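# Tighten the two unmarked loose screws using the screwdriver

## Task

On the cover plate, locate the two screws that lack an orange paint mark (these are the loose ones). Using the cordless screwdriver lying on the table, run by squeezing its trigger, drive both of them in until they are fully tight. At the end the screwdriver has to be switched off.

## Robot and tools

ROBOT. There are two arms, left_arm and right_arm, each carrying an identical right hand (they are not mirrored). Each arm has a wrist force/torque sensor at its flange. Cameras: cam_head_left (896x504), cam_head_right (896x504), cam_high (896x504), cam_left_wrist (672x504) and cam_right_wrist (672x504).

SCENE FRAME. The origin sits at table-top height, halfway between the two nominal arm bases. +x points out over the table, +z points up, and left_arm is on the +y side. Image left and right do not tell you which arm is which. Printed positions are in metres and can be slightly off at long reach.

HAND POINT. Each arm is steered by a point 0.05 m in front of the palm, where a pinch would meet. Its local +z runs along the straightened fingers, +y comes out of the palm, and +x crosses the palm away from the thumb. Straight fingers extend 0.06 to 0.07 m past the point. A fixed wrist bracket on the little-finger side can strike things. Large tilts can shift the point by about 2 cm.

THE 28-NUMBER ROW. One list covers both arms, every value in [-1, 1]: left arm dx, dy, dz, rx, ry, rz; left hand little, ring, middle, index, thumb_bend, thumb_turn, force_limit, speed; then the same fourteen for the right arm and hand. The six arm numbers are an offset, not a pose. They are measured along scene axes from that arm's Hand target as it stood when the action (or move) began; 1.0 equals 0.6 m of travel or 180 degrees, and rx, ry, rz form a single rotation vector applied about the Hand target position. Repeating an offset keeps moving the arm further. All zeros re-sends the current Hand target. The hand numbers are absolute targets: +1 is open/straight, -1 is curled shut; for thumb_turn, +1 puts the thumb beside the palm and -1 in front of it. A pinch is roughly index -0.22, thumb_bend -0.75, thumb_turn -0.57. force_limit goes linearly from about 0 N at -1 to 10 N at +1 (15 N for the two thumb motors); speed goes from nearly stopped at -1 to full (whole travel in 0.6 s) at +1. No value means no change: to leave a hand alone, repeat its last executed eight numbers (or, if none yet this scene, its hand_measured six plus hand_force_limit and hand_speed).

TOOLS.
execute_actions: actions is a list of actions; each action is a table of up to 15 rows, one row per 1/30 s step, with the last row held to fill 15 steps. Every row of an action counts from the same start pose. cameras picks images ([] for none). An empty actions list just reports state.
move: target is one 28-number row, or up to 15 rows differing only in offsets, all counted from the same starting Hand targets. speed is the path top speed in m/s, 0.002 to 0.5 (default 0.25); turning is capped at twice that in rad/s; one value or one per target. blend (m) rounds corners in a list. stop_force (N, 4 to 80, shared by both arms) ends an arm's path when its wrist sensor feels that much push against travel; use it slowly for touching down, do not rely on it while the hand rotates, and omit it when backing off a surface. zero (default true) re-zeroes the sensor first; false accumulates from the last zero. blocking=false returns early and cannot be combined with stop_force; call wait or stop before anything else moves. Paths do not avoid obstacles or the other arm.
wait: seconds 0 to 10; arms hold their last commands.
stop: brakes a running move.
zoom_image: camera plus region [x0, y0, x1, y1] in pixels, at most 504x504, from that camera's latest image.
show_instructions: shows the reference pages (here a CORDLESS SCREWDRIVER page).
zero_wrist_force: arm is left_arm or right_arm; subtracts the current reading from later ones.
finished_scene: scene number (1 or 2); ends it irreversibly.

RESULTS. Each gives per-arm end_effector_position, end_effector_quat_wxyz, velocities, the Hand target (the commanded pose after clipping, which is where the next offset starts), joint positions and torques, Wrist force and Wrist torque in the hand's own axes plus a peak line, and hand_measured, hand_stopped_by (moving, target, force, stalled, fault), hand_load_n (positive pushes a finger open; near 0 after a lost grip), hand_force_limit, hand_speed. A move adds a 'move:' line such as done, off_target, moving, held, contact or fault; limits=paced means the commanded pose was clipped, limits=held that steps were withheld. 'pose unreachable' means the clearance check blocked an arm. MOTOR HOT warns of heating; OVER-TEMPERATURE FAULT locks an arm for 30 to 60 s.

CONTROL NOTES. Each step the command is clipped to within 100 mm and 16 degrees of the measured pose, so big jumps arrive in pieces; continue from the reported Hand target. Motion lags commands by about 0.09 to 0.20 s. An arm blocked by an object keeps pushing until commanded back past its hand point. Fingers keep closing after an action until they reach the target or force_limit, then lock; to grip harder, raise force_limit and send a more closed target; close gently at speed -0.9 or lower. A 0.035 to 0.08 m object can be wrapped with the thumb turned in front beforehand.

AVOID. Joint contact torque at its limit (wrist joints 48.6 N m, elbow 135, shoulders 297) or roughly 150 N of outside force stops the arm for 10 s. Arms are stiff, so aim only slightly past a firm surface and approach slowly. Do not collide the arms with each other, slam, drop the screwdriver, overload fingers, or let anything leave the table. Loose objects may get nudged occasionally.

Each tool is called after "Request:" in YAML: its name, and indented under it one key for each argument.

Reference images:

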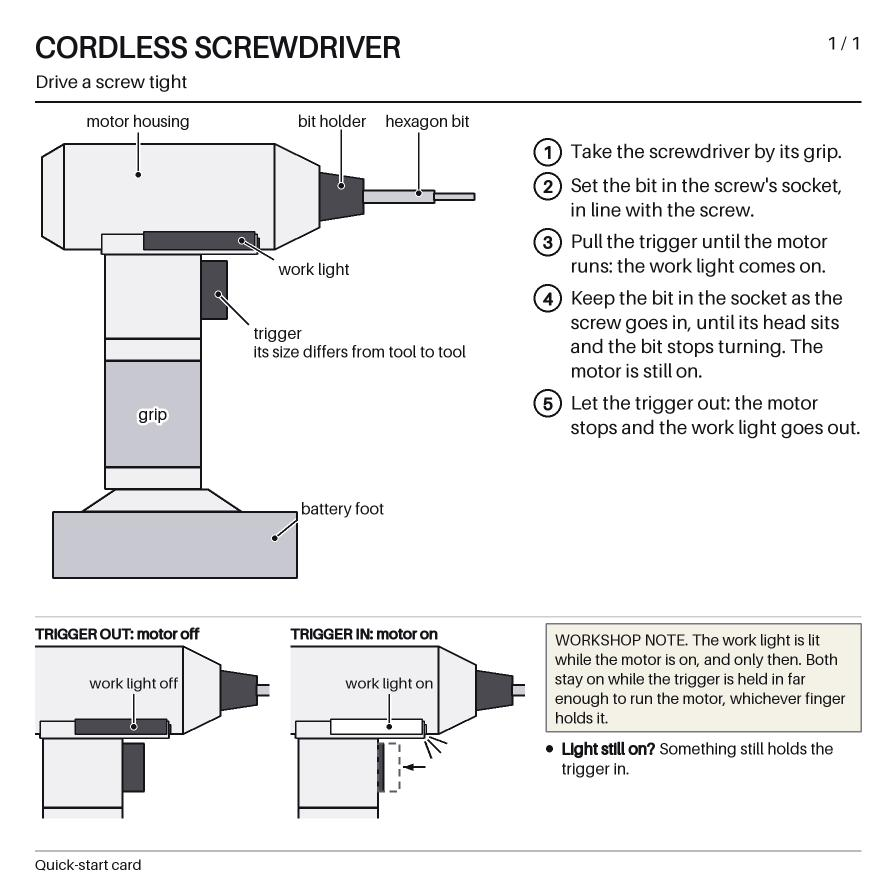

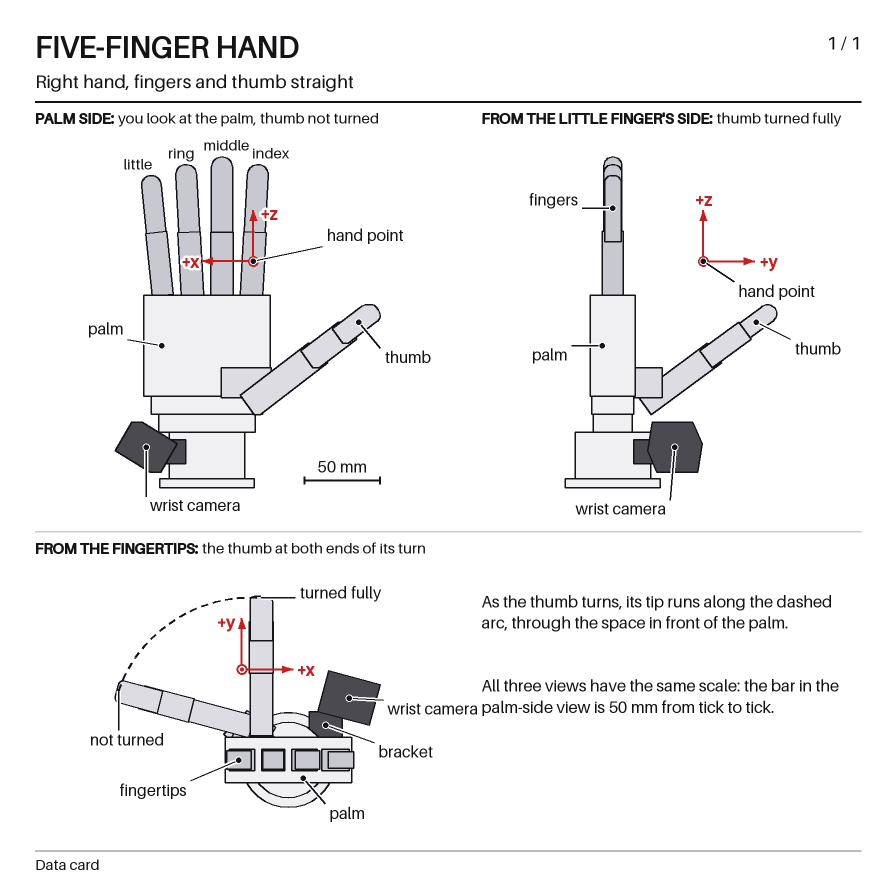

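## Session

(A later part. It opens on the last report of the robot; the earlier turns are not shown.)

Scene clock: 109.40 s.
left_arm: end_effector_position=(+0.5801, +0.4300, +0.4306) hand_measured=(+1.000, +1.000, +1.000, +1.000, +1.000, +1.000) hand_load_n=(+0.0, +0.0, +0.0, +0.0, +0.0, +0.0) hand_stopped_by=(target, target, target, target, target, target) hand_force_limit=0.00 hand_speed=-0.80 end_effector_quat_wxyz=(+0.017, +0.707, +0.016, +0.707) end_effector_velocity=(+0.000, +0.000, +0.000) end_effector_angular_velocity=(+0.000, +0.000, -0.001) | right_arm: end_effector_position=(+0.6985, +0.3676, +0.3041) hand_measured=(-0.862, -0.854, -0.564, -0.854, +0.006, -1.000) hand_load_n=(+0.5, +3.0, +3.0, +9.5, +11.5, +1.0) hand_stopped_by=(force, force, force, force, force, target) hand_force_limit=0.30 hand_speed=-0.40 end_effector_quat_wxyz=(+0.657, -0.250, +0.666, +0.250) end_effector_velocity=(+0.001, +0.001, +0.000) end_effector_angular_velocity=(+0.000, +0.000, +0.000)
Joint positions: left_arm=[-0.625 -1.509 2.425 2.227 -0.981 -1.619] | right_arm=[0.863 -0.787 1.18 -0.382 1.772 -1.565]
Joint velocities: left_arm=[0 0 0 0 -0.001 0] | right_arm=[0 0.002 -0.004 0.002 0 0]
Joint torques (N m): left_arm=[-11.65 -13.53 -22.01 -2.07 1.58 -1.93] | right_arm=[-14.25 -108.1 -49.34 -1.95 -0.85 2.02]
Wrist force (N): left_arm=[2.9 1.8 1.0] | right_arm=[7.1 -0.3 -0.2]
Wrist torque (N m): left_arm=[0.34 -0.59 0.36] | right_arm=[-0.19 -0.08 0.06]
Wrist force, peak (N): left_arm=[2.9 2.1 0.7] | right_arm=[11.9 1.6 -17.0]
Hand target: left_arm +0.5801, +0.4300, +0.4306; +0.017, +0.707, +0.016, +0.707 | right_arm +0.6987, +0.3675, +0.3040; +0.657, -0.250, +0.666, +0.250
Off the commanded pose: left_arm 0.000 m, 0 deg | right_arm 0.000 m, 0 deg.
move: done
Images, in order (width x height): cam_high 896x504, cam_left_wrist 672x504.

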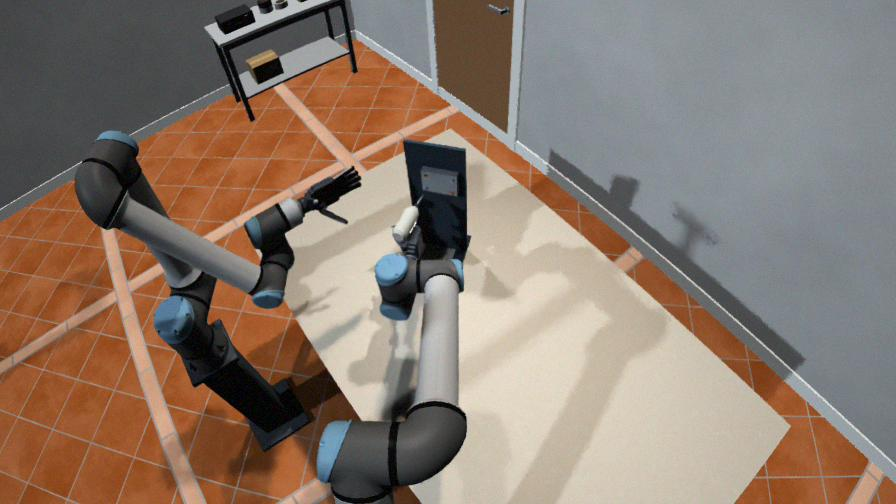

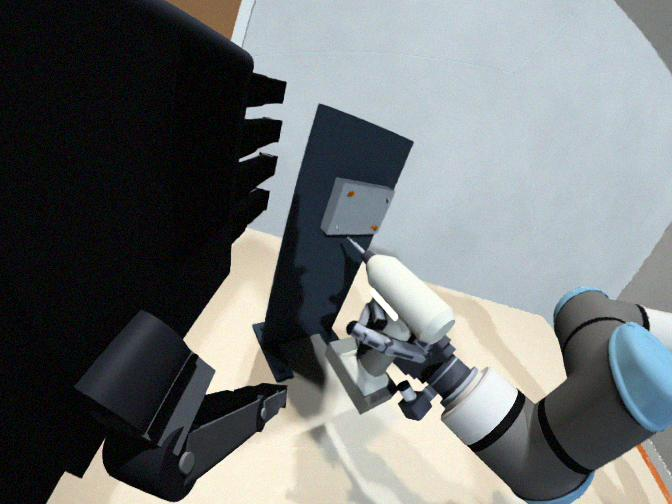

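Request:
zoom_image:
  camera: "cam_left_wrist"
  region: [335, 183, 365, 205]

Request:
zoom_image:
  camera: "cam_left_wrist"
  region: [360, 215, 390, 237]

Request:
zoom_image:
  camera: "cam_left_wrist"
  region: [310, 170, 400, 245]

Scaled by 16.800 from the camera's 672x504 image, which has a finer 960x720 frame.

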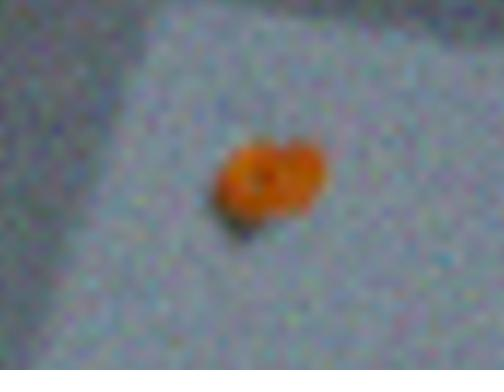

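Scaled by 16.800 from the camera's 672x504 image, which has a finer 960x720 frame.

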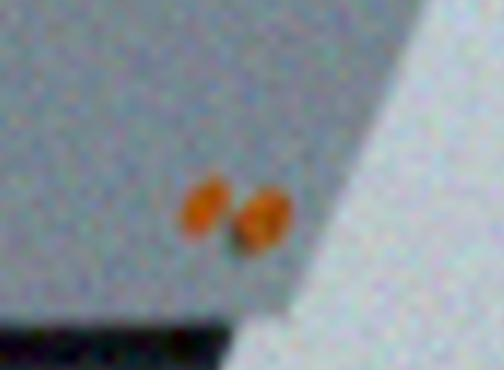

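Scaled by 5.600 from the camera's 672x504 image, which has a finer 960x720 frame.

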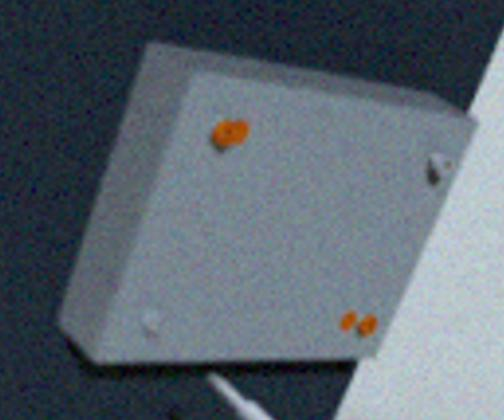

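Request:
move:
  target: [0,0,0,0,0,0,1,1,1,1,1,1,0,-0.8,0.087,-0.1097,0.0938,0,0,0,-0.98,-0.98,-0.98,-0.9,-0.98,-1,0.3,-0.4]
  speed: 0.1

Request:
zoom_image:
  camera: "cam_left_wrist"
  region: [373, 190, 403, 212]

Request:
zoom_image:
  camera: "cam_high"
  region: [441, 170, 466, 190]

Request:
zoom_image:
  camera: "cam_head_right"
  region: [332, 115, 352, 135]

Request:
zoom_image:
  camera: "cam_head_left"
  region: [325, 110, 345, 130]

Scene clock: 111.30 s.
left_arm: end_effector_position=(+0.5801, +0.4300, +0.4306) hand_measured=(+1.000, +1.000, +1.000, +1.000, +1.000, +1.000) hand_load_n=(+0.0, +0.0, +0.0, +0.0, +0.0, +0.0) hand_stopped_by=(target, target, target, target, target, target) hand_force_limit=0.00 hand_speed=-0.80 end_effector_quat_wxyz=(+0.017, +0.707, +0.016, +0.707) end_effector_velocity=(+0.000, +0.000, +0.001) end_effector_angular_velocity=(-0.002, -0.001, -0.001) | right_arm: end_effector_position=(+0.7509, +0.3015, +0.3601) hand_measured=(-0.862, -0.854, -0.564, -0.854, +0.006, -1.000) hand_load_n=(+1.0, +2.5, +3.0, +10.0, +11.0, +1.0) hand_stopped_by=(force, force, force, force, force, target) hand_force_limit=0.30 hand_speed=-0.40 end_effector_quat_wxyz=(+0.657, -0.250, +0.666, +0.250) end_effector_velocity=(-0.002, +0.002, +0.000) end_effector_angular_velocity=(+0.002, -0.002, +0.000)
Joint positions: left_arm=[-0.625 -1.509 2.425 2.227 -0.981 -1.619] | right_arm=[0.775 -0.876 1.233 -0.345 1.685 -1.565]
Joint velocities: left_arm=[0 -0.001 0 -0.001 -0.001 -0.001] | right_arm=[0.003 0.001 -0.001 -0.003 0.003 0]
Joint torques (N m): left_arm=[-12.03 -14.89 -21.5 -1.9 1.71 -1.29] | right_arm=[14.17 -104.05 -54.83 -7.07 2.3 -1.89]
Wrist force (N): left_arm=[2.8 1.7 1.0] | right_arm=[7.4 0.2 -0.3]
Wrist torque (N m): left_arm=[0.32 -0.57 0.35] | right_arm=[-0.14 -0.13 0.08]
Wrist force, peak (N): left_arm=[3.2 1.8 1.0] | right_arm=[9.1 1.7 -0.5]
Hand target: left_arm +0.5801, +0.4300, +0.4306; +0.017, +0.707, +0.016, +0.707 | right_arm +0.7509, +0.3017, +0.3602; +0.657, -0.250, +0.666, +0.250
Off the commanded pose: left_arm 0.000 m, 0 deg | right_arm 0.000 m, 0 deg.
move: done

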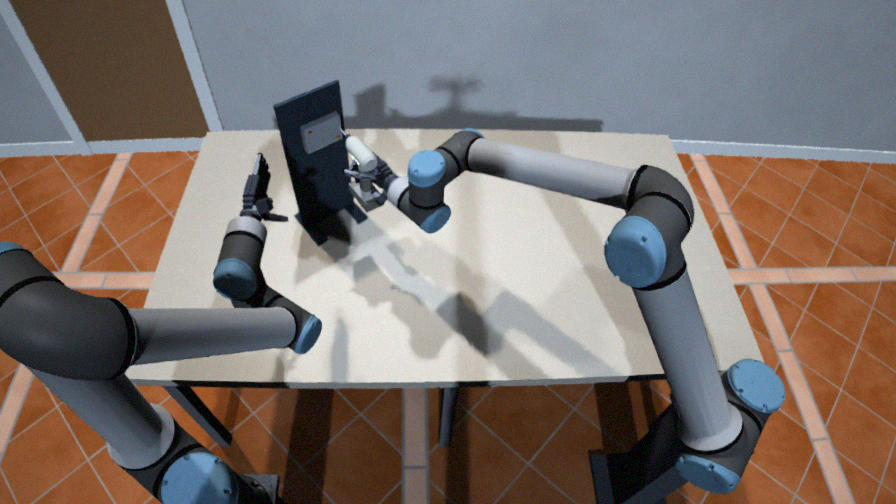

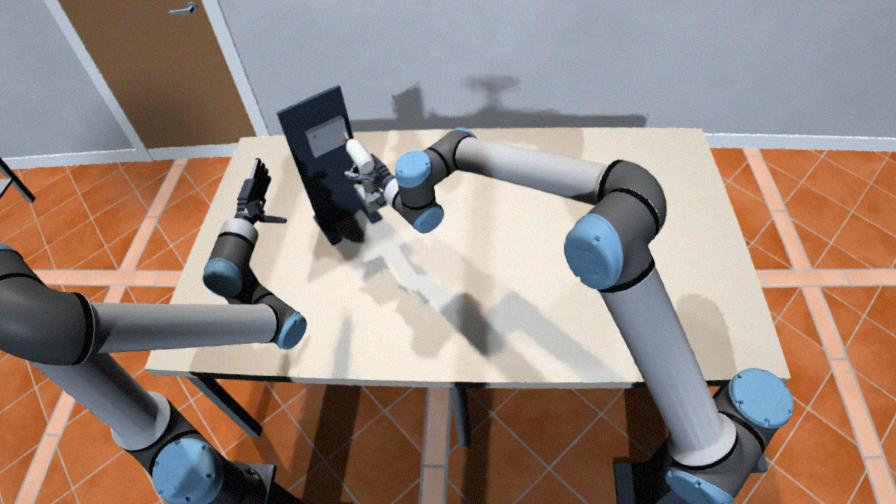

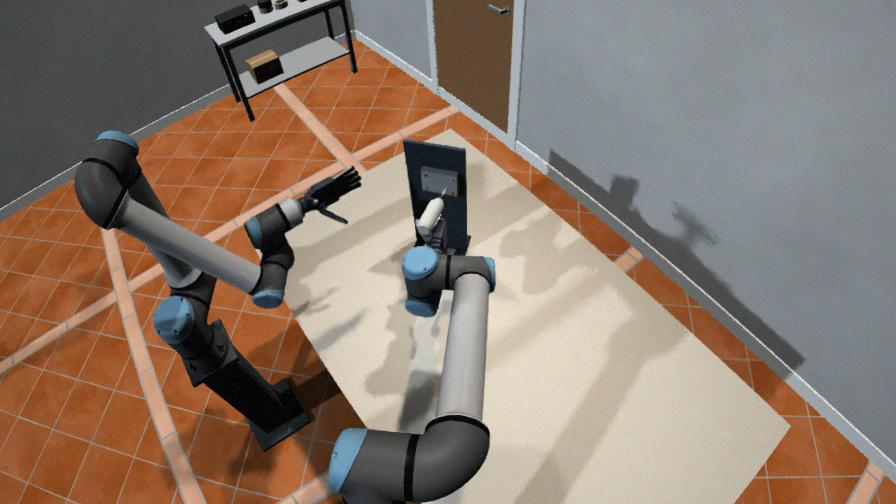

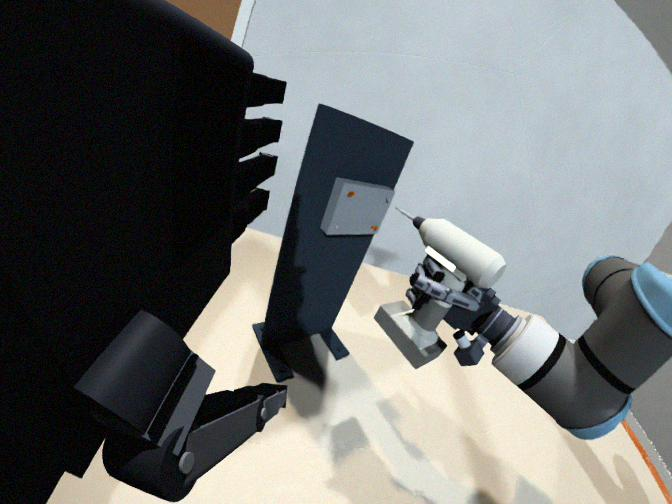

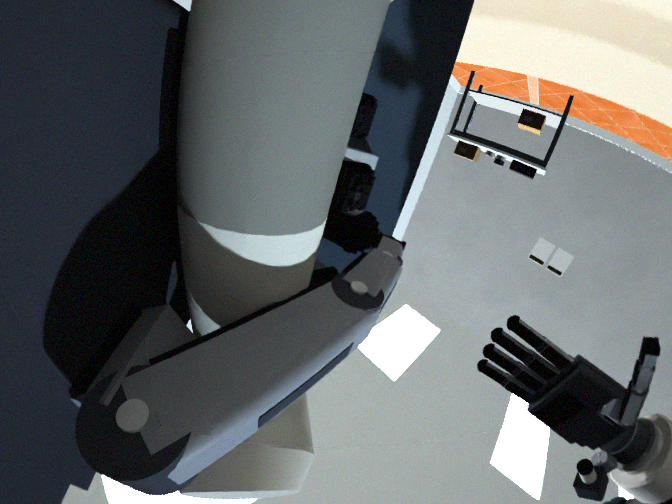

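Scaled by 16.800 from the camera's 672x504 image, which has a finer 960x720 frame.

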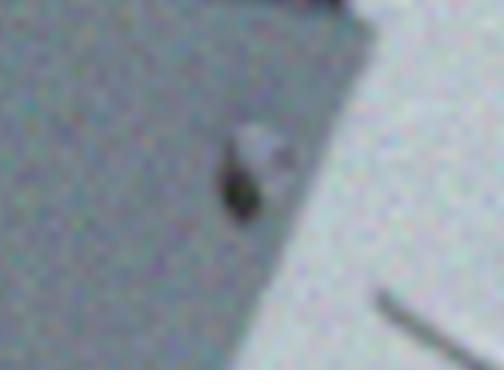

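Scaled by 20.160.

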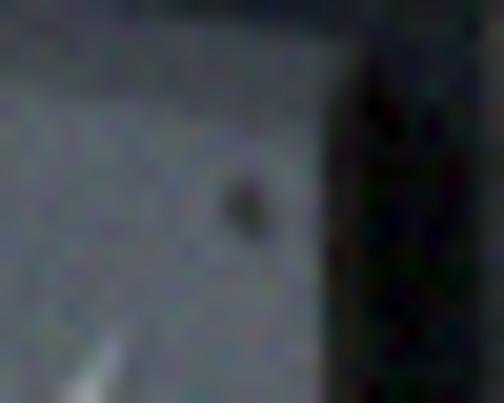

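Scaled by 25.200.

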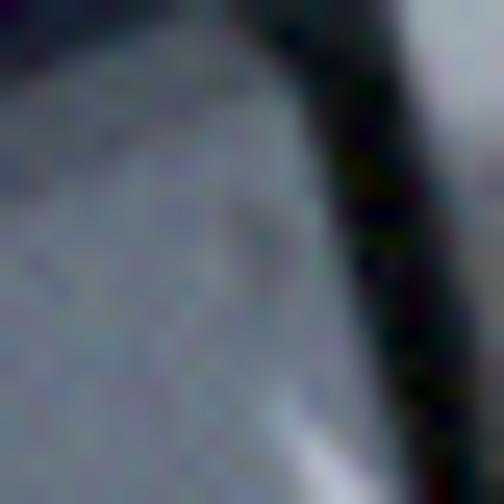

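Scaled by 25.200.

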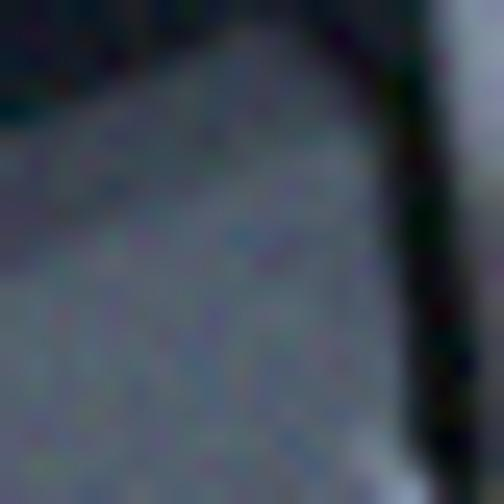

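Request:
move:
  target:
    - [0,0,0,0,0,0,1,1,1,1,1,1,0,-0.8,0,0,0.0053,0,0,0,-0.98,-0.98,-0.98,-0.9,-0.98,-1,0.3,-0.4]
    - [0,0,0,0,0,0,1,1,1,1,1,1,0,-0.8,0.0194,0.01295,0.0053,0,0,0,-0.98,-0.98,-0.98,-0.9,-0.98,-1,0.3,-0.4]
  speed: 0.05
  cameras: ["cam_left_wrist"]

Request:
zoom_image:
  camera: "cam_left_wrist"
  region: [373, 190, 403, 212]

Scene clock: 112.73 s.
left_arm: end_effector_position=(+0.5801, +0.4300, +0.4306) hand_measured=(+1.000, +1.000, +1.000, +1.000, +1.000, +1.000) hand_load_n=(+0.0, +0.0, +0.0, +0.0, +0.0, +0.0) hand_stopped_by=(target, target, target, target, target, target) hand_force_limit=0.00 hand_speed=-0.80 end_effector_quat_wxyz=(+0.017, +0.707, +0.016, +0.707) end_effector_velocity=(+0.000, -0.001, +0.000) end_effector_angular_velocity=(+0.001, +0.000, -0.001) | right_arm: end_effector_position=(+0.7626, +0.3094, +0.3633) hand_measured=(-0.862, -0.854, -0.564, -0.854, +0.006, -1.000) hand_load_n=(+0.5, +2.5, +3.0, +10.0, +11.0, +1.0) hand_stopped_by=(force, force, force, force, force, target) hand_force_limit=0.30 hand_speed=-0.40 end_effector_quat_wxyz=(+0.657, -0.250, +0.666, +0.250) end_effector_velocity=(-0.001, -0.001, +0.001) end_effector_angular_velocity=(+0.001, -0.001, +0.000)
Joint positions: left_arm=[-0.625 -1.509 2.425 2.227 -0.981 -1.619] | right_arm=[0.772 -0.857 1.193 -0.325 1.681 -1.565]
Joint velocities: left_arm=[-0.001 0 0 0 -0.001 0.001] | right_arm=[0 -0.003 0.003 -0.002 0 0]
Joint torques (N m): left_arm=[-12.27 -14.62 -20.4 -1.4 1.77 -1.62] | right_arm=[-2.58 -121.92 -39.78 -6.17 0.57 -1.9]
Wrist force (N): left_arm=[2.6 1.6 0.7] | right_arm=[7.2 0.1 -0.4]
Wrist torque (N m): left_arm=[0.32 -0.54 0.32] | right_arm=[-0.13 -0.10 0.08]
Wrist force, peak (N): left_arm=[3.1 2.1 1.0] | right_arm=[8.5 -0.1 -0.1]
Hand target: left_arm +0.5801, +0.4300, +0.4306; +0.017, +0.707, +0.016, +0.707 | right_arm +0.7625, +0.3094, +0.3634; +0.657, -0.250, +0.666, +0.250
Off the commanded pose: left_arm 0.000 m, 0 deg | right_arm 0.000 m, 0 deg.
move: done
Images, in order (width x height): cam_left_wrist 672x504.

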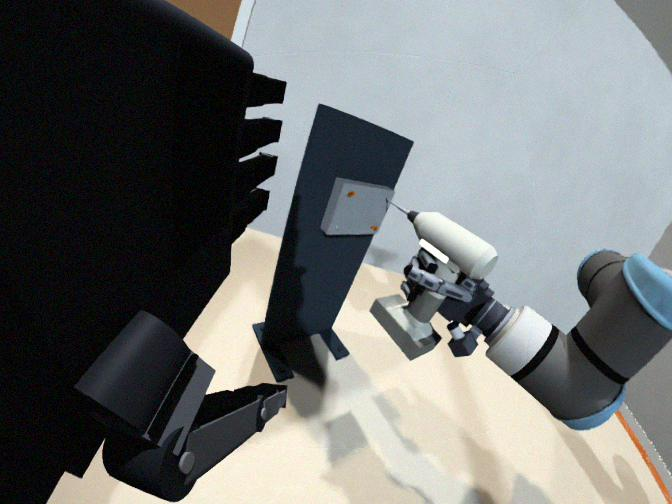

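Scaled by 16.800 from the camera's 672x504 image, which has a finer 960x720 frame.

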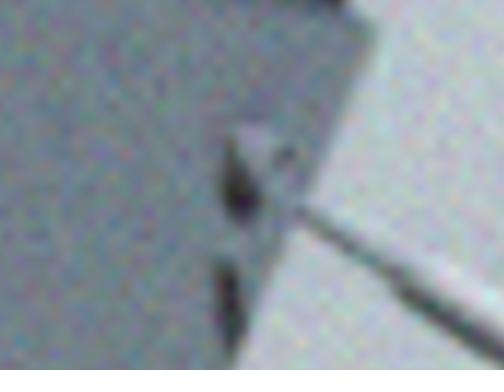

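Request:
move:
  target: [0,0,0,0,0,0,1,1,1,1,1,1,0,-0.8,0.0222,0.0148,0,0,0,0,-0.98,-0.98,-0.98,-0.9,-0.98,-1,0.3,-0.4]
  speed: 0.008
  stop_force: 5
  cameras: ["cam_left_wrist"]

Request:
zoom_image:
  camera: "cam_left_wrist"
  region: [373, 190, 403, 212]

Scene clock: 116.20 s.
left_arm: end_effector_position=(+0.5801, +0.4300, +0.4306) hand_measured=(+1.000, +1.000, +1.000, +1.000, +1.000, +1.000) hand_load_n=(+0.0, +0.0, +0.0, +0.0, +0.0, +0.0) hand_stopped_by=(target, target, target, target, target, target) hand_force_limit=0.00 hand_speed=-0.80 end_effector_quat_wxyz=(+0.017, +0.707, +0.016, +0.707) end_effector_velocity=(+0.000, -0.001, -0.001) end_effector_angular_velocity=(-0.001, +0.001, -0.001) | right_arm: end_effector_position=(+0.7759, +0.3183, +0.3634) hand_measured=(-0.862, -0.854, -0.564, -0.854, +0.006, -1.000) hand_load_n=(+1.0, +2.5, +3.0, +9.5, +11.0, +1.0) hand_stopped_by=(force, force, force, force, force, target) hand_force_limit=0.30 hand_speed=-0.40 end_effector_quat_wxyz=(+0.657, -0.250, +0.666, +0.250) end_effector_velocity=(+0.000, +0.000, +0.000) end_effector_angular_velocity=(+0.001, +0.000, +0.000)
Joint positions: left_arm=[-0.625 -1.509 2.425 2.227 -0.981 -1.619] | right_arm=[0.768 -0.832 1.149 -0.306 1.677 -1.565]
Joint velocities: left_arm=[-0.001 0.001 0 0.001 0 -0.001] | right_arm=[0 0 0 -0.001 0 0]
Joint torques (N m): left_arm=[-10.85 -15.5 -18.52 -1.49 1.9 -1.66] | right_arm=[-2.25 -123.62 -42.78 -6.7 0.73 -1.91]
Wrist force (N): left_arm=[2.6 1.5 0.8] | right_arm=[7.0 0.2 -0.4]
Wrist torque (N m): left_arm=[0.31 -0.55 0.33] | right_arm=[-0.12 -0.07 0.06]
Wrist force, peak (N): left_arm=[3.2 2.1 1.1] | right_arm=[7.7 0.2 -0.7]
Hand target: left_arm +0.5801, +0.4300, +0.4306; +0.017, +0.707, +0.016, +0.707 | right_arm +0.7759, +0.3183, +0.3634; +0.657, -0.250, +0.666, +0.250
Off the commanded pose: left_arm 0.000 m, 0 deg | right_arm 0.000 m, 0 deg.
move: done
Images, in order (width x height): cam_left_wrist 672x504.

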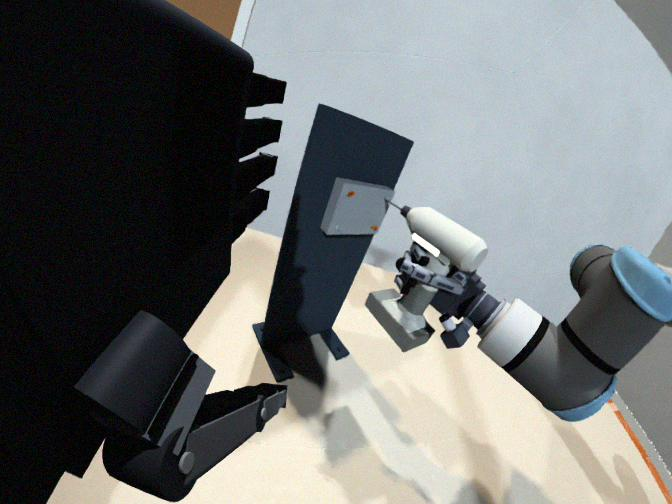

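Scaled by 16.800 from the camera's 672x504 image, which has a finer 960x720 frame.

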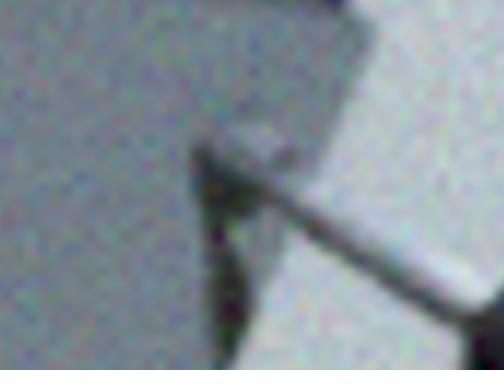

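Request:
move:
  target:
    - [0,0,0,0,0,0,1,1,1,1,1,1,0,-0.8,-0.01664,-0.0111,0,0,0,0,-0.98,-0.98,-0.98,-0.9,-0.98,-1,0.3,-0.4]
    - [0,0,0,0,0,0,1,1,1,1,1,1,0,-0.8,-0.01229,-0.01762,0,0,0,0,-0.98,-0.98,-0.98,-0.9,-0.98,-1,0.3,-0.4]
  speed: 0.05
  cameras: ["cam_left_wrist"]

Request:
zoom_image:
  camera: "cam_left_wrist"
  region: [373, 190, 403, 212]

Request:
move:
  target: [0,0,0,0,0,0,1,1,1,1,1,1,0,-0.8,0.0194,0.01295,0,0,0,0,-0.98,-0.98,-0.98,-0.9,-0.98,-1,0.3,-0.4]
  speed: 0.007
  stop_force: 4
  cameras: ["cam_left_wrist"]

Request:
zoom_image:
  camera: "cam_left_wrist"
  region: [373, 190, 403, 212]

Scene clock: 117.47 s.
left_arm: end_effector_position=(+0.5801, +0.4300, +0.4306) hand_measured=(+1.000, +1.000, +1.000, +1.000, +1.000, +1.000) hand_load_n=(+0.0, +0.0, +0.0, +0.0, +0.0, +0.0) hand_stopped_by=(target, target, target, target, target, target) hand_force_limit=0.00 hand_speed=-0.80 end_effector_quat_wxyz=(+0.017, +0.707, +0.016, +0.707) end_effector_velocity=(+0.000, -0.001, +0.000) end_effector_angular_velocity=(-0.001, +0.000, +0.000) | right_arm: end_effector_position=(+0.7686, +0.3076, +0.3634) hand_measured=(-0.862, -0.854, -0.564, -0.854, +0.006, -1.000) hand_load_n=(+1.0, +3.0, +3.0, +10.0, +11.0, +1.0) hand_stopped_by=(force, force, force, force, force, target) hand_force_limit=0.30 hand_speed=-0.40 end_effector_quat_wxyz=(+0.657, -0.250, +0.666, +0.250) end_effector_velocity=(-0.001, +0.002, +0.001) end_effector_angular_velocity=(+0.001, -0.001, +0.000)
Joint positions: left_arm=[-0.625 -1.509 2.425 2.227 -0.981 -1.619] | right_arm=[0.766 -0.854 1.188 -0.323 1.675 -1.565]
Joint velocities: left_arm=[-0.001 0 0 0 0.001 -0.001] | right_arm=[0.002 0.001 -0.002 0 0.002 0]
Joint torques (N m): left_arm=[-11.19 -16.75 -19.25 -1.58 2.08 -2.06] | right_arm=[10.15 -102.53 -52.47 -3.82 2.18 -1.71]
Wrist force (N): left_arm=[2.7 2.2 0.7] | right_arm=[7.0 0.0 -0.6]
Wrist torque (N m): left_arm=[0.41 -0.55 0.36] | right_arm=[-0.14 -0.07 0.06]
Wrist force, peak (N): left_arm=[3.2 2.0 1.0] | right_arm=[7.5 -0.4 -0.4]
Hand target: left_arm +0.5801, +0.4300, +0.4306; +0.017, +0.707, +0.016, +0.707 | right_arm +0.7685, +0.3078, +0.3634; +0.657, -0.250, +0.666, +0.250
Off the commanded pose: left_arm 0.000 m, 0 deg | right_arm 0.000 m, 0 deg.
move: done
Images, in order (width x height): cam_left_wrist 672x504.

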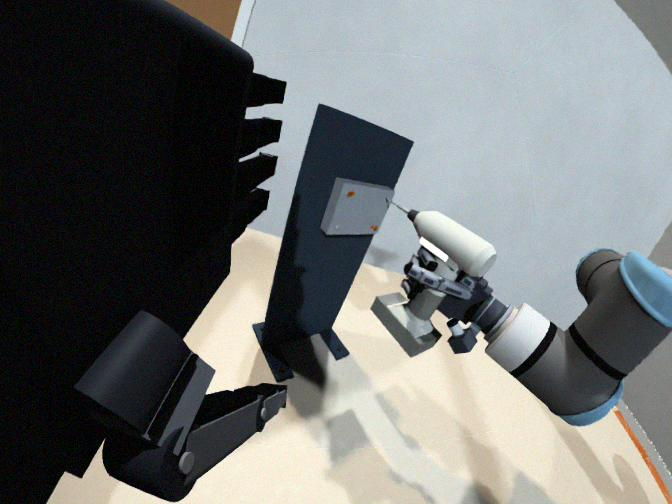

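Scaled by 16.800 from the camera's 672x504 image, which has a finer 960x720 frame.

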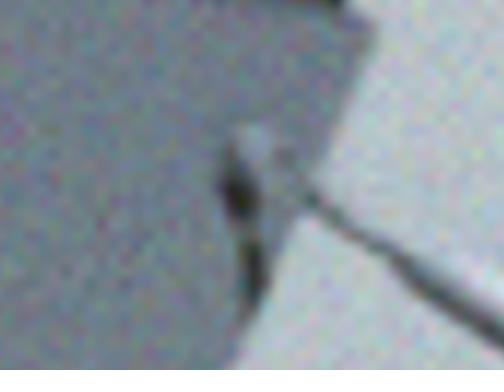

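Scene clock: 119.33 s.
left_arm: end_effector_position=(+0.5801, +0.4300, +0.4306) hand_measured=(+1.000, +1.000, +1.000, +1.000, +1.000, +1.000) hand_load_n=(+0.0, +0.0, +0.0, +0.0, +0.0, +0.0) hand_stopped_by=(target, target, target, target, target, target) hand_force_limit=0.00 hand_speed=-0.80 end_effector_quat_wxyz=(+0.017, +0.707, +0.016, +0.707) end_effector_velocity=(+0.000, -0.001, +0.000) end_effector_angular_velocity=(+0.000, +0.000, -0.001) | right_arm: end_effector_position=(+0.7737, +0.3112, +0.3634) hand_measured=(-0.862, -0.854, -0.564, -0.854, +0.006, -1.000) hand_load_n=(+1.5, +3.0, +3.0, +9.5, +11.0, +0.5) hand_stopped_by=(force, force, force, force, force, target) hand_force_limit=0.30 hand_speed=-0.40 end_effector_quat_wxyz=(+0.657, -0.250, +0.666, +0.250) end_effector_velocity=(+0.000, +0.000, -0.001) end_effector_angular_velocity=(-0.001, +0.001, +0.000)
Joint positions: left_arm=[-0.625 -1.509 2.425 2.227 -0.981 -1.619] | right_arm=[0.764 -0.844 1.171 -0.316 1.674 -1.565]
Joint velocities: left_arm=[-0.001 0 0 0 0 0] | right_arm=[0 0.001 0 0.001 0 0]
Joint torques (N m): left_arm=[-12.15 -16.56 -18.63 -1.85 2.05 -1.55] | right_arm=[4.02 -122.25 -42.04 -6.12 2.08 -1.18]
Wrist force (N): left_arm=[2.9 1.8 0.7] | right_arm=[7.0 0.1 -0.6]
Wrist torque (N m): left_arm=[0.36 -0.59 0.36] | right_arm=[-0.11 -0.08 0.07]
Wrist force, peak (N): left_arm=[3.1 2.1 1.0] | right_arm=[8.9 2.1 -10.8]
Hand target: left_arm +0.5801, +0.4300, +0.4306; +0.017, +0.707, +0.016, +0.707 | right_arm +0.7737, +0.3112, +0.3634; +0.657, -0.250, +0.666, +0.250
Off the commanded pose: left_arm 0.000 m, 0 deg | right_arm 0.008 m, 0 deg.
move: contact (right_arm)
Images, in order (width x height): cam_left_wrist 672x504.

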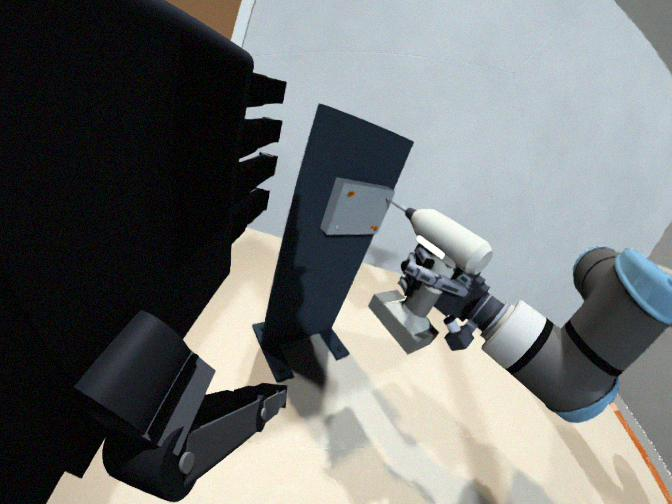

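Scaled by 16.800 from the camera's 672x504 image, which has a finer 960x720 frame.

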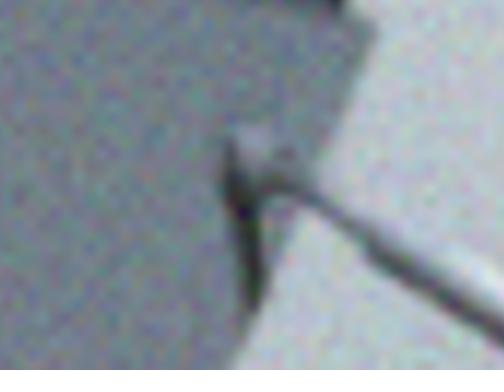

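Request:
move:
  target: [0,0,0,0,0,0,1,1,1,1,1,1,0,-0.8,0.0006,0.0004,0,0,0,0,-0.98,-0.98,-0.98,-0.9,-0.98,-1,0.3,-0.4]
  speed: 0.01
  cameras: []

Request:
move:
  target: [0,0,0,0,0,0,1,1,1,1,1,1,0,-0.8,0.0039,-0.0054,0,0,0,0,-0.98,-0.98,-0.98,-0.9,-0.98,-1,0.3,-0.4]
  speed: 0.006
  stop_force: 4
  cameras: ["cam_left_wrist"]

Request:
zoom_image:
  camera: "cam_left_wrist"
  region: [373, 190, 403, 212]

Scene clock: 121.33 s.
left_arm: end_effector_position=(+0.5801, +0.4300, +0.4306) hand_measured=(+1.000, +1.000, +1.000, +1.000, +1.000, +1.000) hand_load_n=(+0.0, +0.0, +0.0, +0.0, +0.0, +0.0) hand_stopped_by=(target, target, target, target, target, target) hand_force_limit=0.00 hand_speed=-0.80 end_effector_quat_wxyz=(+0.017, +0.707, +0.016, +0.707) end_effector_velocity=(+0.000, +0.000, +0.000) end_effector_angular_velocity=(+0.002, +0.001, +0.000) | right_arm: end_effector_position=(+0.7739, +0.3115, +0.3634) hand_measured=(-0.862, -0.854, -0.564, -0.854, +0.006, -1.000) hand_load_n=(+1.5, +3.0, +3.0, +9.5, +11.0, +0.5) hand_stopped_by=(force, force, force, force, force, target) hand_force_limit=0.30 hand_speed=-0.40 end_effector_quat_wxyz=(+0.657, -0.250, +0.666, +0.250) end_effector_velocity=(+0.000, +0.000, +0.001) end_effector_angular_velocity=(+0.000, +0.000, +0.000)
Joint positions: left_arm=[-0.625 -1.509 2.425 2.227 -0.981 -1.619] | right_arm=[0.764 -0.843 1.17 -0.315 1.673 -1.565]
Joint velocities: left_arm=[0 0 0 0 0 0.001] | right_arm=[0 0 0 0 0 0]
Joint torques (N m): left_arm=[-12.26 -15.23 -18.33 -1.33 2.06 -1.79] | right_arm=[-12.18 -104.57 -53.18 -2.09 -0.52 0.4]
Wrist force (N): left_arm=[2.6 1.5 0.7] | right_arm=[7.3 0.2 -0.4]
Wrist torque (N m): left_arm=[0.32 -0.55 0.34] | right_arm=[-0.12 -0.11 0.08]
Wrist force, peak (N): left_arm=[3.1 2.0 1.0] | right_arm=[7.8 0.4 -3.8]
Hand target: left_arm +0.5801, +0.4300, +0.4306; +0.017, +0.707, +0.016, +0.707 | right_arm +0.7740, +0.3115, +0.3634; +0.657, -0.250, +0.666, +0.250
Off the commanded pose: left_arm 0.000 m, 0 deg | right_arm 0.000 m, 0 deg.
move: done
No camera images: "cameras" was empty.

Scene clock: 122.63 s.
left_arm: end_effector_position=(+0.5801, +0.4300, +0.4306) hand_measured=(+1.000, +1.000, +1.000, +1.000, +1.000, +1.000) hand_load_n=(+0.0, +0.0, +0.0, +0.0, +0.0, +0.0) hand_stopped_by=(target, target, target, target, target, target) hand_force_limit=0.00 hand_speed=-0.80 end_effector_quat_wxyz=(+0.017, +0.707, +0.016, +0.707) end_effector_velocity=(+0.000, +0.000, +0.000) end_effector_angular_velocity=(+0.000, +0.000, +0.000) | right_arm: end_effector_position=(+0.7764, +0.3082, +0.3634) hand_measured=(-0.862, -0.854, -0.564, -0.854, +0.006, -1.000) hand_load_n=(+1.0, +3.0, +3.0, +9.5, +11.0, +0.5) hand_stopped_by=(force, force, force, force, force, target) hand_force_limit=0.30 hand_speed=-0.40 end_effector_quat_wxyz=(+0.657, -0.250, +0.666, +0.250) end_effector_velocity=(+0.000, +0.000, -0.001) end_effector_angular_velocity=(-0.001, +0.001, +0.000)
Joint positions: left_arm=[-0.625 -1.509 2.425 2.227 -0.981 -1.619] | right_arm=[0.76 -0.846 1.174 -0.317 1.669 -1.565]
Joint velocities: left_arm=[0 0 0 0 0 0] | right_arm=[0 0.001 0 0.001 0 0]
Joint torques (N m): left_arm=[-11.25 -18.26 -17.49 -0.98 2.41 -1.94] | right_arm=[3.79 -112.49 -51.55 -4.99 0.92 -1.99]
Wrist force (N): left_arm=[2.5 1.6 0.9] | right_arm=[7.3 -0.3 -0.5]
Wrist torque (N m): left_arm=[0.32 -0.53 0.33] | right_arm=[-0.19 -0.11 0.07]
Wrist force, peak (N): left_arm=[3.1 1.8 1.1] | right_arm=[7.3 0.4 -1.8]
Hand target: left_arm +0.5801, +0.4300, +0.4306; +0.017, +0.707, +0.016, +0.707 | right_arm +0.7764, +0.3082, +0.3634; +0.657, -0.250, +0.666, +0.250
Off the commanded pose: left_arm 0.000 m, 0 deg | right_arm 0.000 m, 0 deg.
move: done
Images, in order (width x height): cam_left_wrist 672x504.

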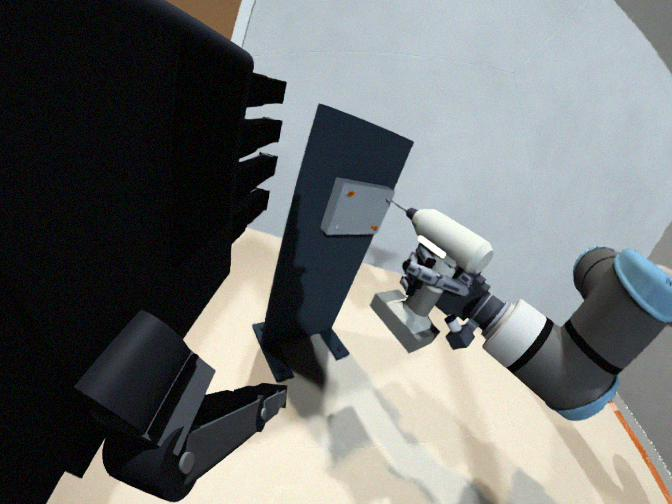

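Scaled by 16.800 from the camera's 672x504 image, which has a finer 960x720 frame.

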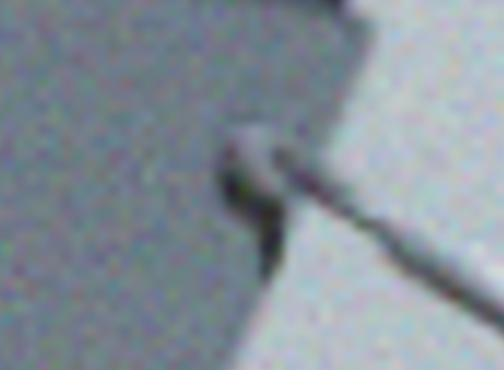

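Request:
move:
  target: [0,0,0,0,0,0,1,1,1,1,1,1,0,-0.8,0.0139,0.00925,0,0,0,0,-0.98,-0.98,-0.98,-0.9,-0.98,-1,0.3,-0.4]
  speed: 0.005
  stop_force: 6
  cameras: ["cam_left_wrist"]

Request:
zoom_image:
  camera: "cam_left_wrist"
  region: [373, 190, 403, 212]

Scene clock: 123.63 s.
left_arm: end_effector_position=(+0.5801, +0.4300, +0.4306) hand_measured=(+1.000, +1.000, +1.000, +1.000, +1.000, +1.000) hand_load_n=(+0.0, +0.0, +0.0, +0.0, +0.0, +0.0) hand_stopped_by=(target, target, target, target, target, target) hand_force_limit=0.00 hand_speed=-0.80 end_effector_quat_wxyz=(+0.017, +0.707, +0.016, +0.707) end_effector_velocity=(+0.000, +0.001, +0.000) end_effector_angular_velocity=(+0.000, +0.000, +0.001) | right_arm: end_effector_position=(+0.7765, +0.3083, +0.3635) hand_measured=(-0.862, -0.854, -0.564, -0.854, +0.006, -1.000) hand_load_n=(+1.5, +3.0, +2.5, +9.0, +11.0, +0.0) hand_stopped_by=(force, force, force, force, force, target) hand_force_limit=0.30 hand_speed=-0.40 end_effector_quat_wxyz=(+0.657, -0.250, +0.666, +0.250) end_effector_velocity=(+0.000, +0.000, +0.000) end_effector_angular_velocity=(+0.000, +0.000, +0.000)
Joint positions: left_arm=[-0.625 -1.509 2.425 2.227 -0.981 -1.619] | right_arm=[0.76 -0.846 1.174 -0.317 1.669 -1.565]
Joint velocities: left_arm=[0 0 0 0 0.001 0] | right_arm=[0 0 0 0 0 0]
Joint torques (N m): left_arm=[-8.81 -16.26 -16.32 -1.55 2.39 -2.08] | right_arm=[2.51 -122.91 -43.37 -6.79 2 -0.82]
Wrist force (N): left_arm=[2.9 2.0 0.9] | right_arm=[7.5 1.1 -4.1]
Wrist torque (N m): left_arm=[0.36 -0.59 0.36] | right_arm=[-0.05 -0.15 0.05]
Wrist force, peak (N): left_arm=[3.0 2.0 1.0] | right_arm=[8.9 3.3 -10.6]
Hand target: left_arm +0.5801, +0.4300, +0.4306; +0.017, +0.707, +0.016, +0.707 | right_arm +0.7766, +0.3083, +0.3635; +0.657, -0.250, +0.666, +0.250
Off the commanded pose: left_arm 0.000 m, 0 deg | right_arm 0.010 m, 0 deg.
move: contact (right_arm)
Images, in order (width x height): cam_left_wrist 672x504.

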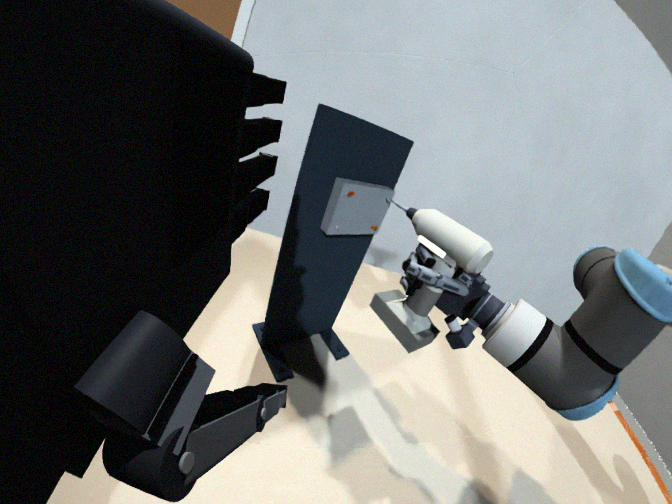

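Scaled by 16.800 from the camera's 672x504 image, which has a finer 960x720 frame.

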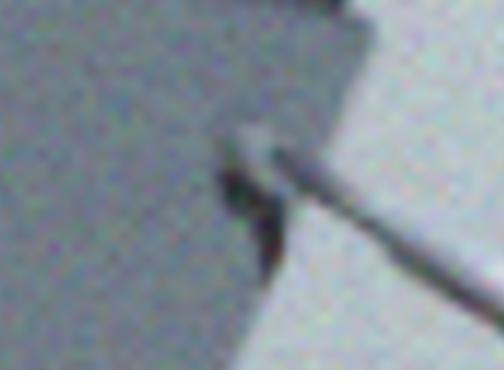

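Request:
move:
  target: [0,0,0,0,0,0,1,1,1,1,1,1,0,-0.8,0.0139,0.00925,0,0,0,0,-0.98,-0.98,-0.98,-0.9,-0.98,-1,0.3,-0.4]
  speed: 0.005
  stop_force: 8
  cameras: ["cam_left_wrist"]

Request:
zoom_image:
  camera: "cam_left_wrist"
  region: [373, 190, 403, 212]

Scene clock: 124.60 s.
left_arm: end_effector_position=(+0.5801, +0.4300, +0.4306) hand_measured=(+1.000, +1.000, +1.000, +1.000, +1.000, +1.000) hand_load_n=(+0.0, +0.0, -0.5, +0.0, +0.0, +0.0) hand_stopped_by=(target, target, target, target, target, target) hand_force_limit=0.00 hand_speed=-0.80 end_effector_quat_wxyz=(+0.017, +0.707, +0.016, +0.707) end_effector_velocity=(+0.000, +0.000, +0.001) end_effector_angular_velocity=(-0.002, -0.001, +0.000) | right_arm: end_effector_position=(+0.7767, +0.3084, +0.3635) hand_measured=(-0.862, -0.854, -0.564, -0.854, +0.006, -1.000) hand_load_n=(+1.5, +3.0, +3.0, +9.0, +11.0, +0.0) hand_stopped_by=(force, force, force, force, force, target) hand_force_limit=0.30 hand_speed=-0.40 end_effector_quat_wxyz=(+0.657, -0.250, +0.666, +0.250) end_effector_velocity=(+0.000, +0.000, -0.002) end_effector_angular_velocity=(-0.002, +0.001, +0.000)
Joint positions: left_arm=[-0.625 -1.509 2.425 2.227 -0.981 -1.619] | right_arm=[0.76 -0.845 1.173 -0.317 1.669 -1.565]
Joint velocities: left_arm=[0 -0.001 0 -0.001 0 -0.001] | right_arm=[0 0.002 0 0 0 0]
Joint torques (N m): left_arm=[-9.46 -16.24 -17.71 -0.66 2.23 -1.56] | right_arm=[-3.54 -120.61 -44.65 -6.85 1.76 -0.5]
Wrist force (N): left_arm=[2.8 2.0 0.8] | right_arm=[7.8 2.3 -5.7]
Wrist torque (N m): left_arm=[0.38 -0.58 0.36] | right_arm=[-0.01 -0.13 0.04]
Wrist force, peak (N): left_arm=[3.0 2.0 1.1] | right_arm=[9.5 3.9 -12.4]
Hand target: left_arm +0.5801, +0.4300, +0.4306; +0.017, +0.707, +0.016, +0.707 | right_arm +0.7767, +0.3084, +0.3636; +0.657, -0.250, +0.666, +0.250
Off the commanded pose: left_arm 0.000 m, 0 deg | right_arm 0.010 m, 0 deg.
move: contact (right_arm)
Images, in order (width x height): cam_left_wrist 672x504.

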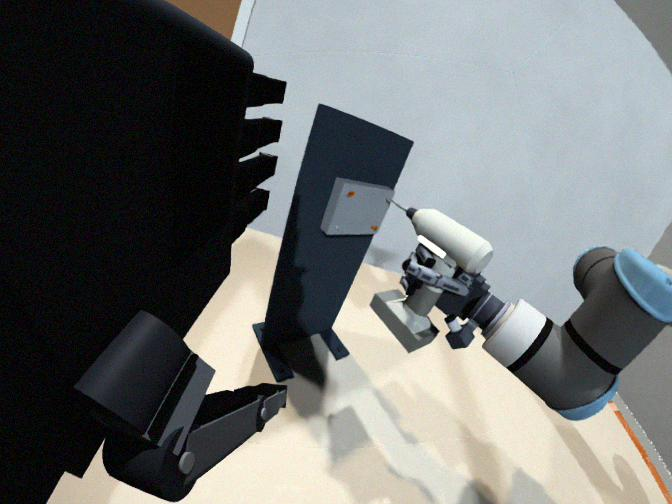

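Scaled by 16.800 from the camera's 672x504 image, which has a finer 960x720 frame.

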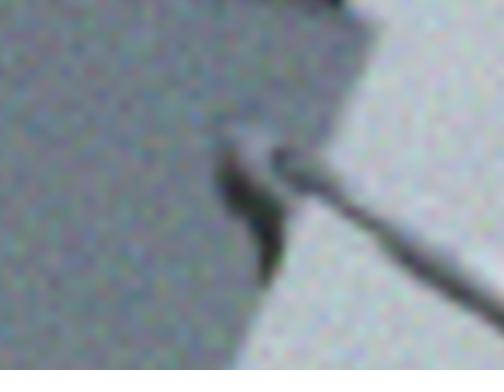

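Request:
move:
  target: [0,0,0,0,0,0,1,1,1,1,1,1,0,-0.8,-0.0022,0.0036,-0.0006,0,0,0,-0.98,-0.98,-0.98,-0.9,-0.98,-1,0.3,-0.4]
  speed: 0.005
  stop_force: 5
  cameras: ["cam_left_wrist"]

Request:
zoom_image:
  camera: "cam_left_wrist"
  region: [373, 190, 403, 212]

Scene clock: 125.90 s.
left_arm: end_effector_position=(+0.5801, +0.4300, +0.4306) hand_measured=(+1.000, +1.000, +1.000, +1.000, +1.000, +1.000) hand_load_n=(+0.0, +0.0, +0.0, +0.0, +0.0, +0.0) hand_stopped_by=(target, target, target, target, target, target) hand_force_limit=0.00 hand_speed=-0.80 end_effector_quat_wxyz=(+0.017, +0.707, +0.016, +0.707) end_effector_velocity=(+0.000, +0.000, +0.000) end_effector_angular_velocity=(+0.000, +0.000, +0.001) | right_arm: end_effector_position=(+0.7753, +0.3106, +0.3632) hand_measured=(-0.862, -0.854, -0.564, -0.854, +0.006, -1.000) hand_load_n=(+1.5, +3.5, +3.0, +9.5, +11.0, +1.0) hand_stopped_by=(force, force, force, force, force, target) hand_force_limit=0.30 hand_speed=-0.40 end_effector_quat_wxyz=(+0.657, -0.250, +0.666, +0.250) end_effector_velocity=(+0.000, +0.000, -0.001) end_effector_angular_velocity=(-0.001, +0.001, +0.000)
Joint positions: left_arm=[-0.625 -1.509 2.425 2.227 -0.981 -1.619] | right_arm=[0.763 -0.843 1.17 -0.316 1.672 -1.565]
Joint velocities: left_arm=[0 0.001 0 0 0 0] | right_arm=[0 0 0 0.001 0 0]
Joint torques (N m): left_arm=[-9.45 -16.01 -16.1 -1.37 2.14 -1.8] | right_arm=[8.82 -111.87 -44.6 -3.17 -0.66 0.76]
Wrist force (N): left_arm=[2.3 1.7 0.8] | right_arm=[7.7 -1.7 -3.7]
Wrist torque (N m): left_arm=[0.33 -0.50 0.32] | right_arm=[0.22 -0.22 0.17]
Wrist force, peak (N): left_arm=[3.0 1.9 1.0] | right_arm=[8.6 2.1 -6.3]
Hand target: left_arm +0.5801, +0.4300, +0.4306; +0.017, +0.707, +0.016, +0.707 | right_arm +0.7753, +0.3106, +0.3632; +0.657, -0.250, +0.666, +0.250
Off the commanded pose: left_arm 0.000 m, 0 deg | right_arm 0.000 m, 0 deg.
move: done
Images, in order (width x height): cam_left_wrist 672x504.

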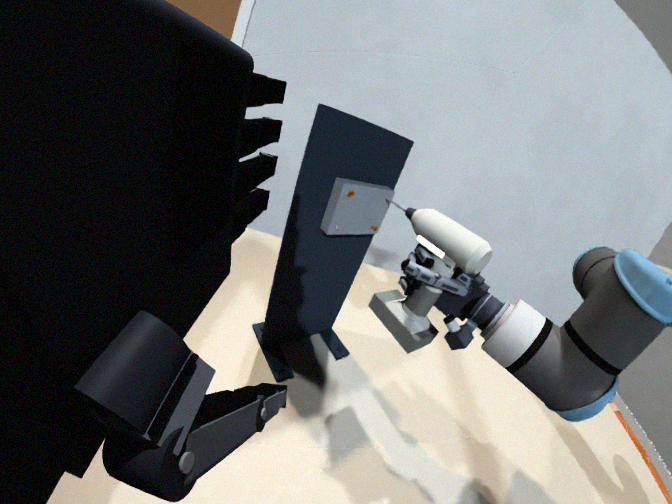

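Scaled by 16.800 from the camera's 672x504 image, which has a finer 960x720 frame.

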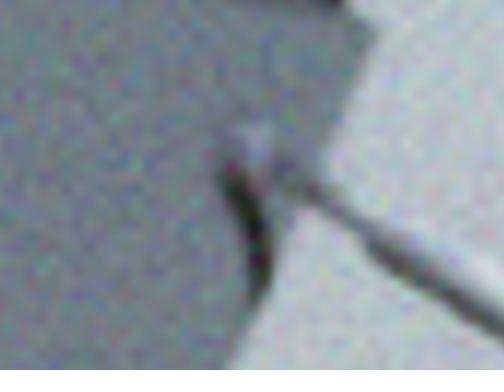

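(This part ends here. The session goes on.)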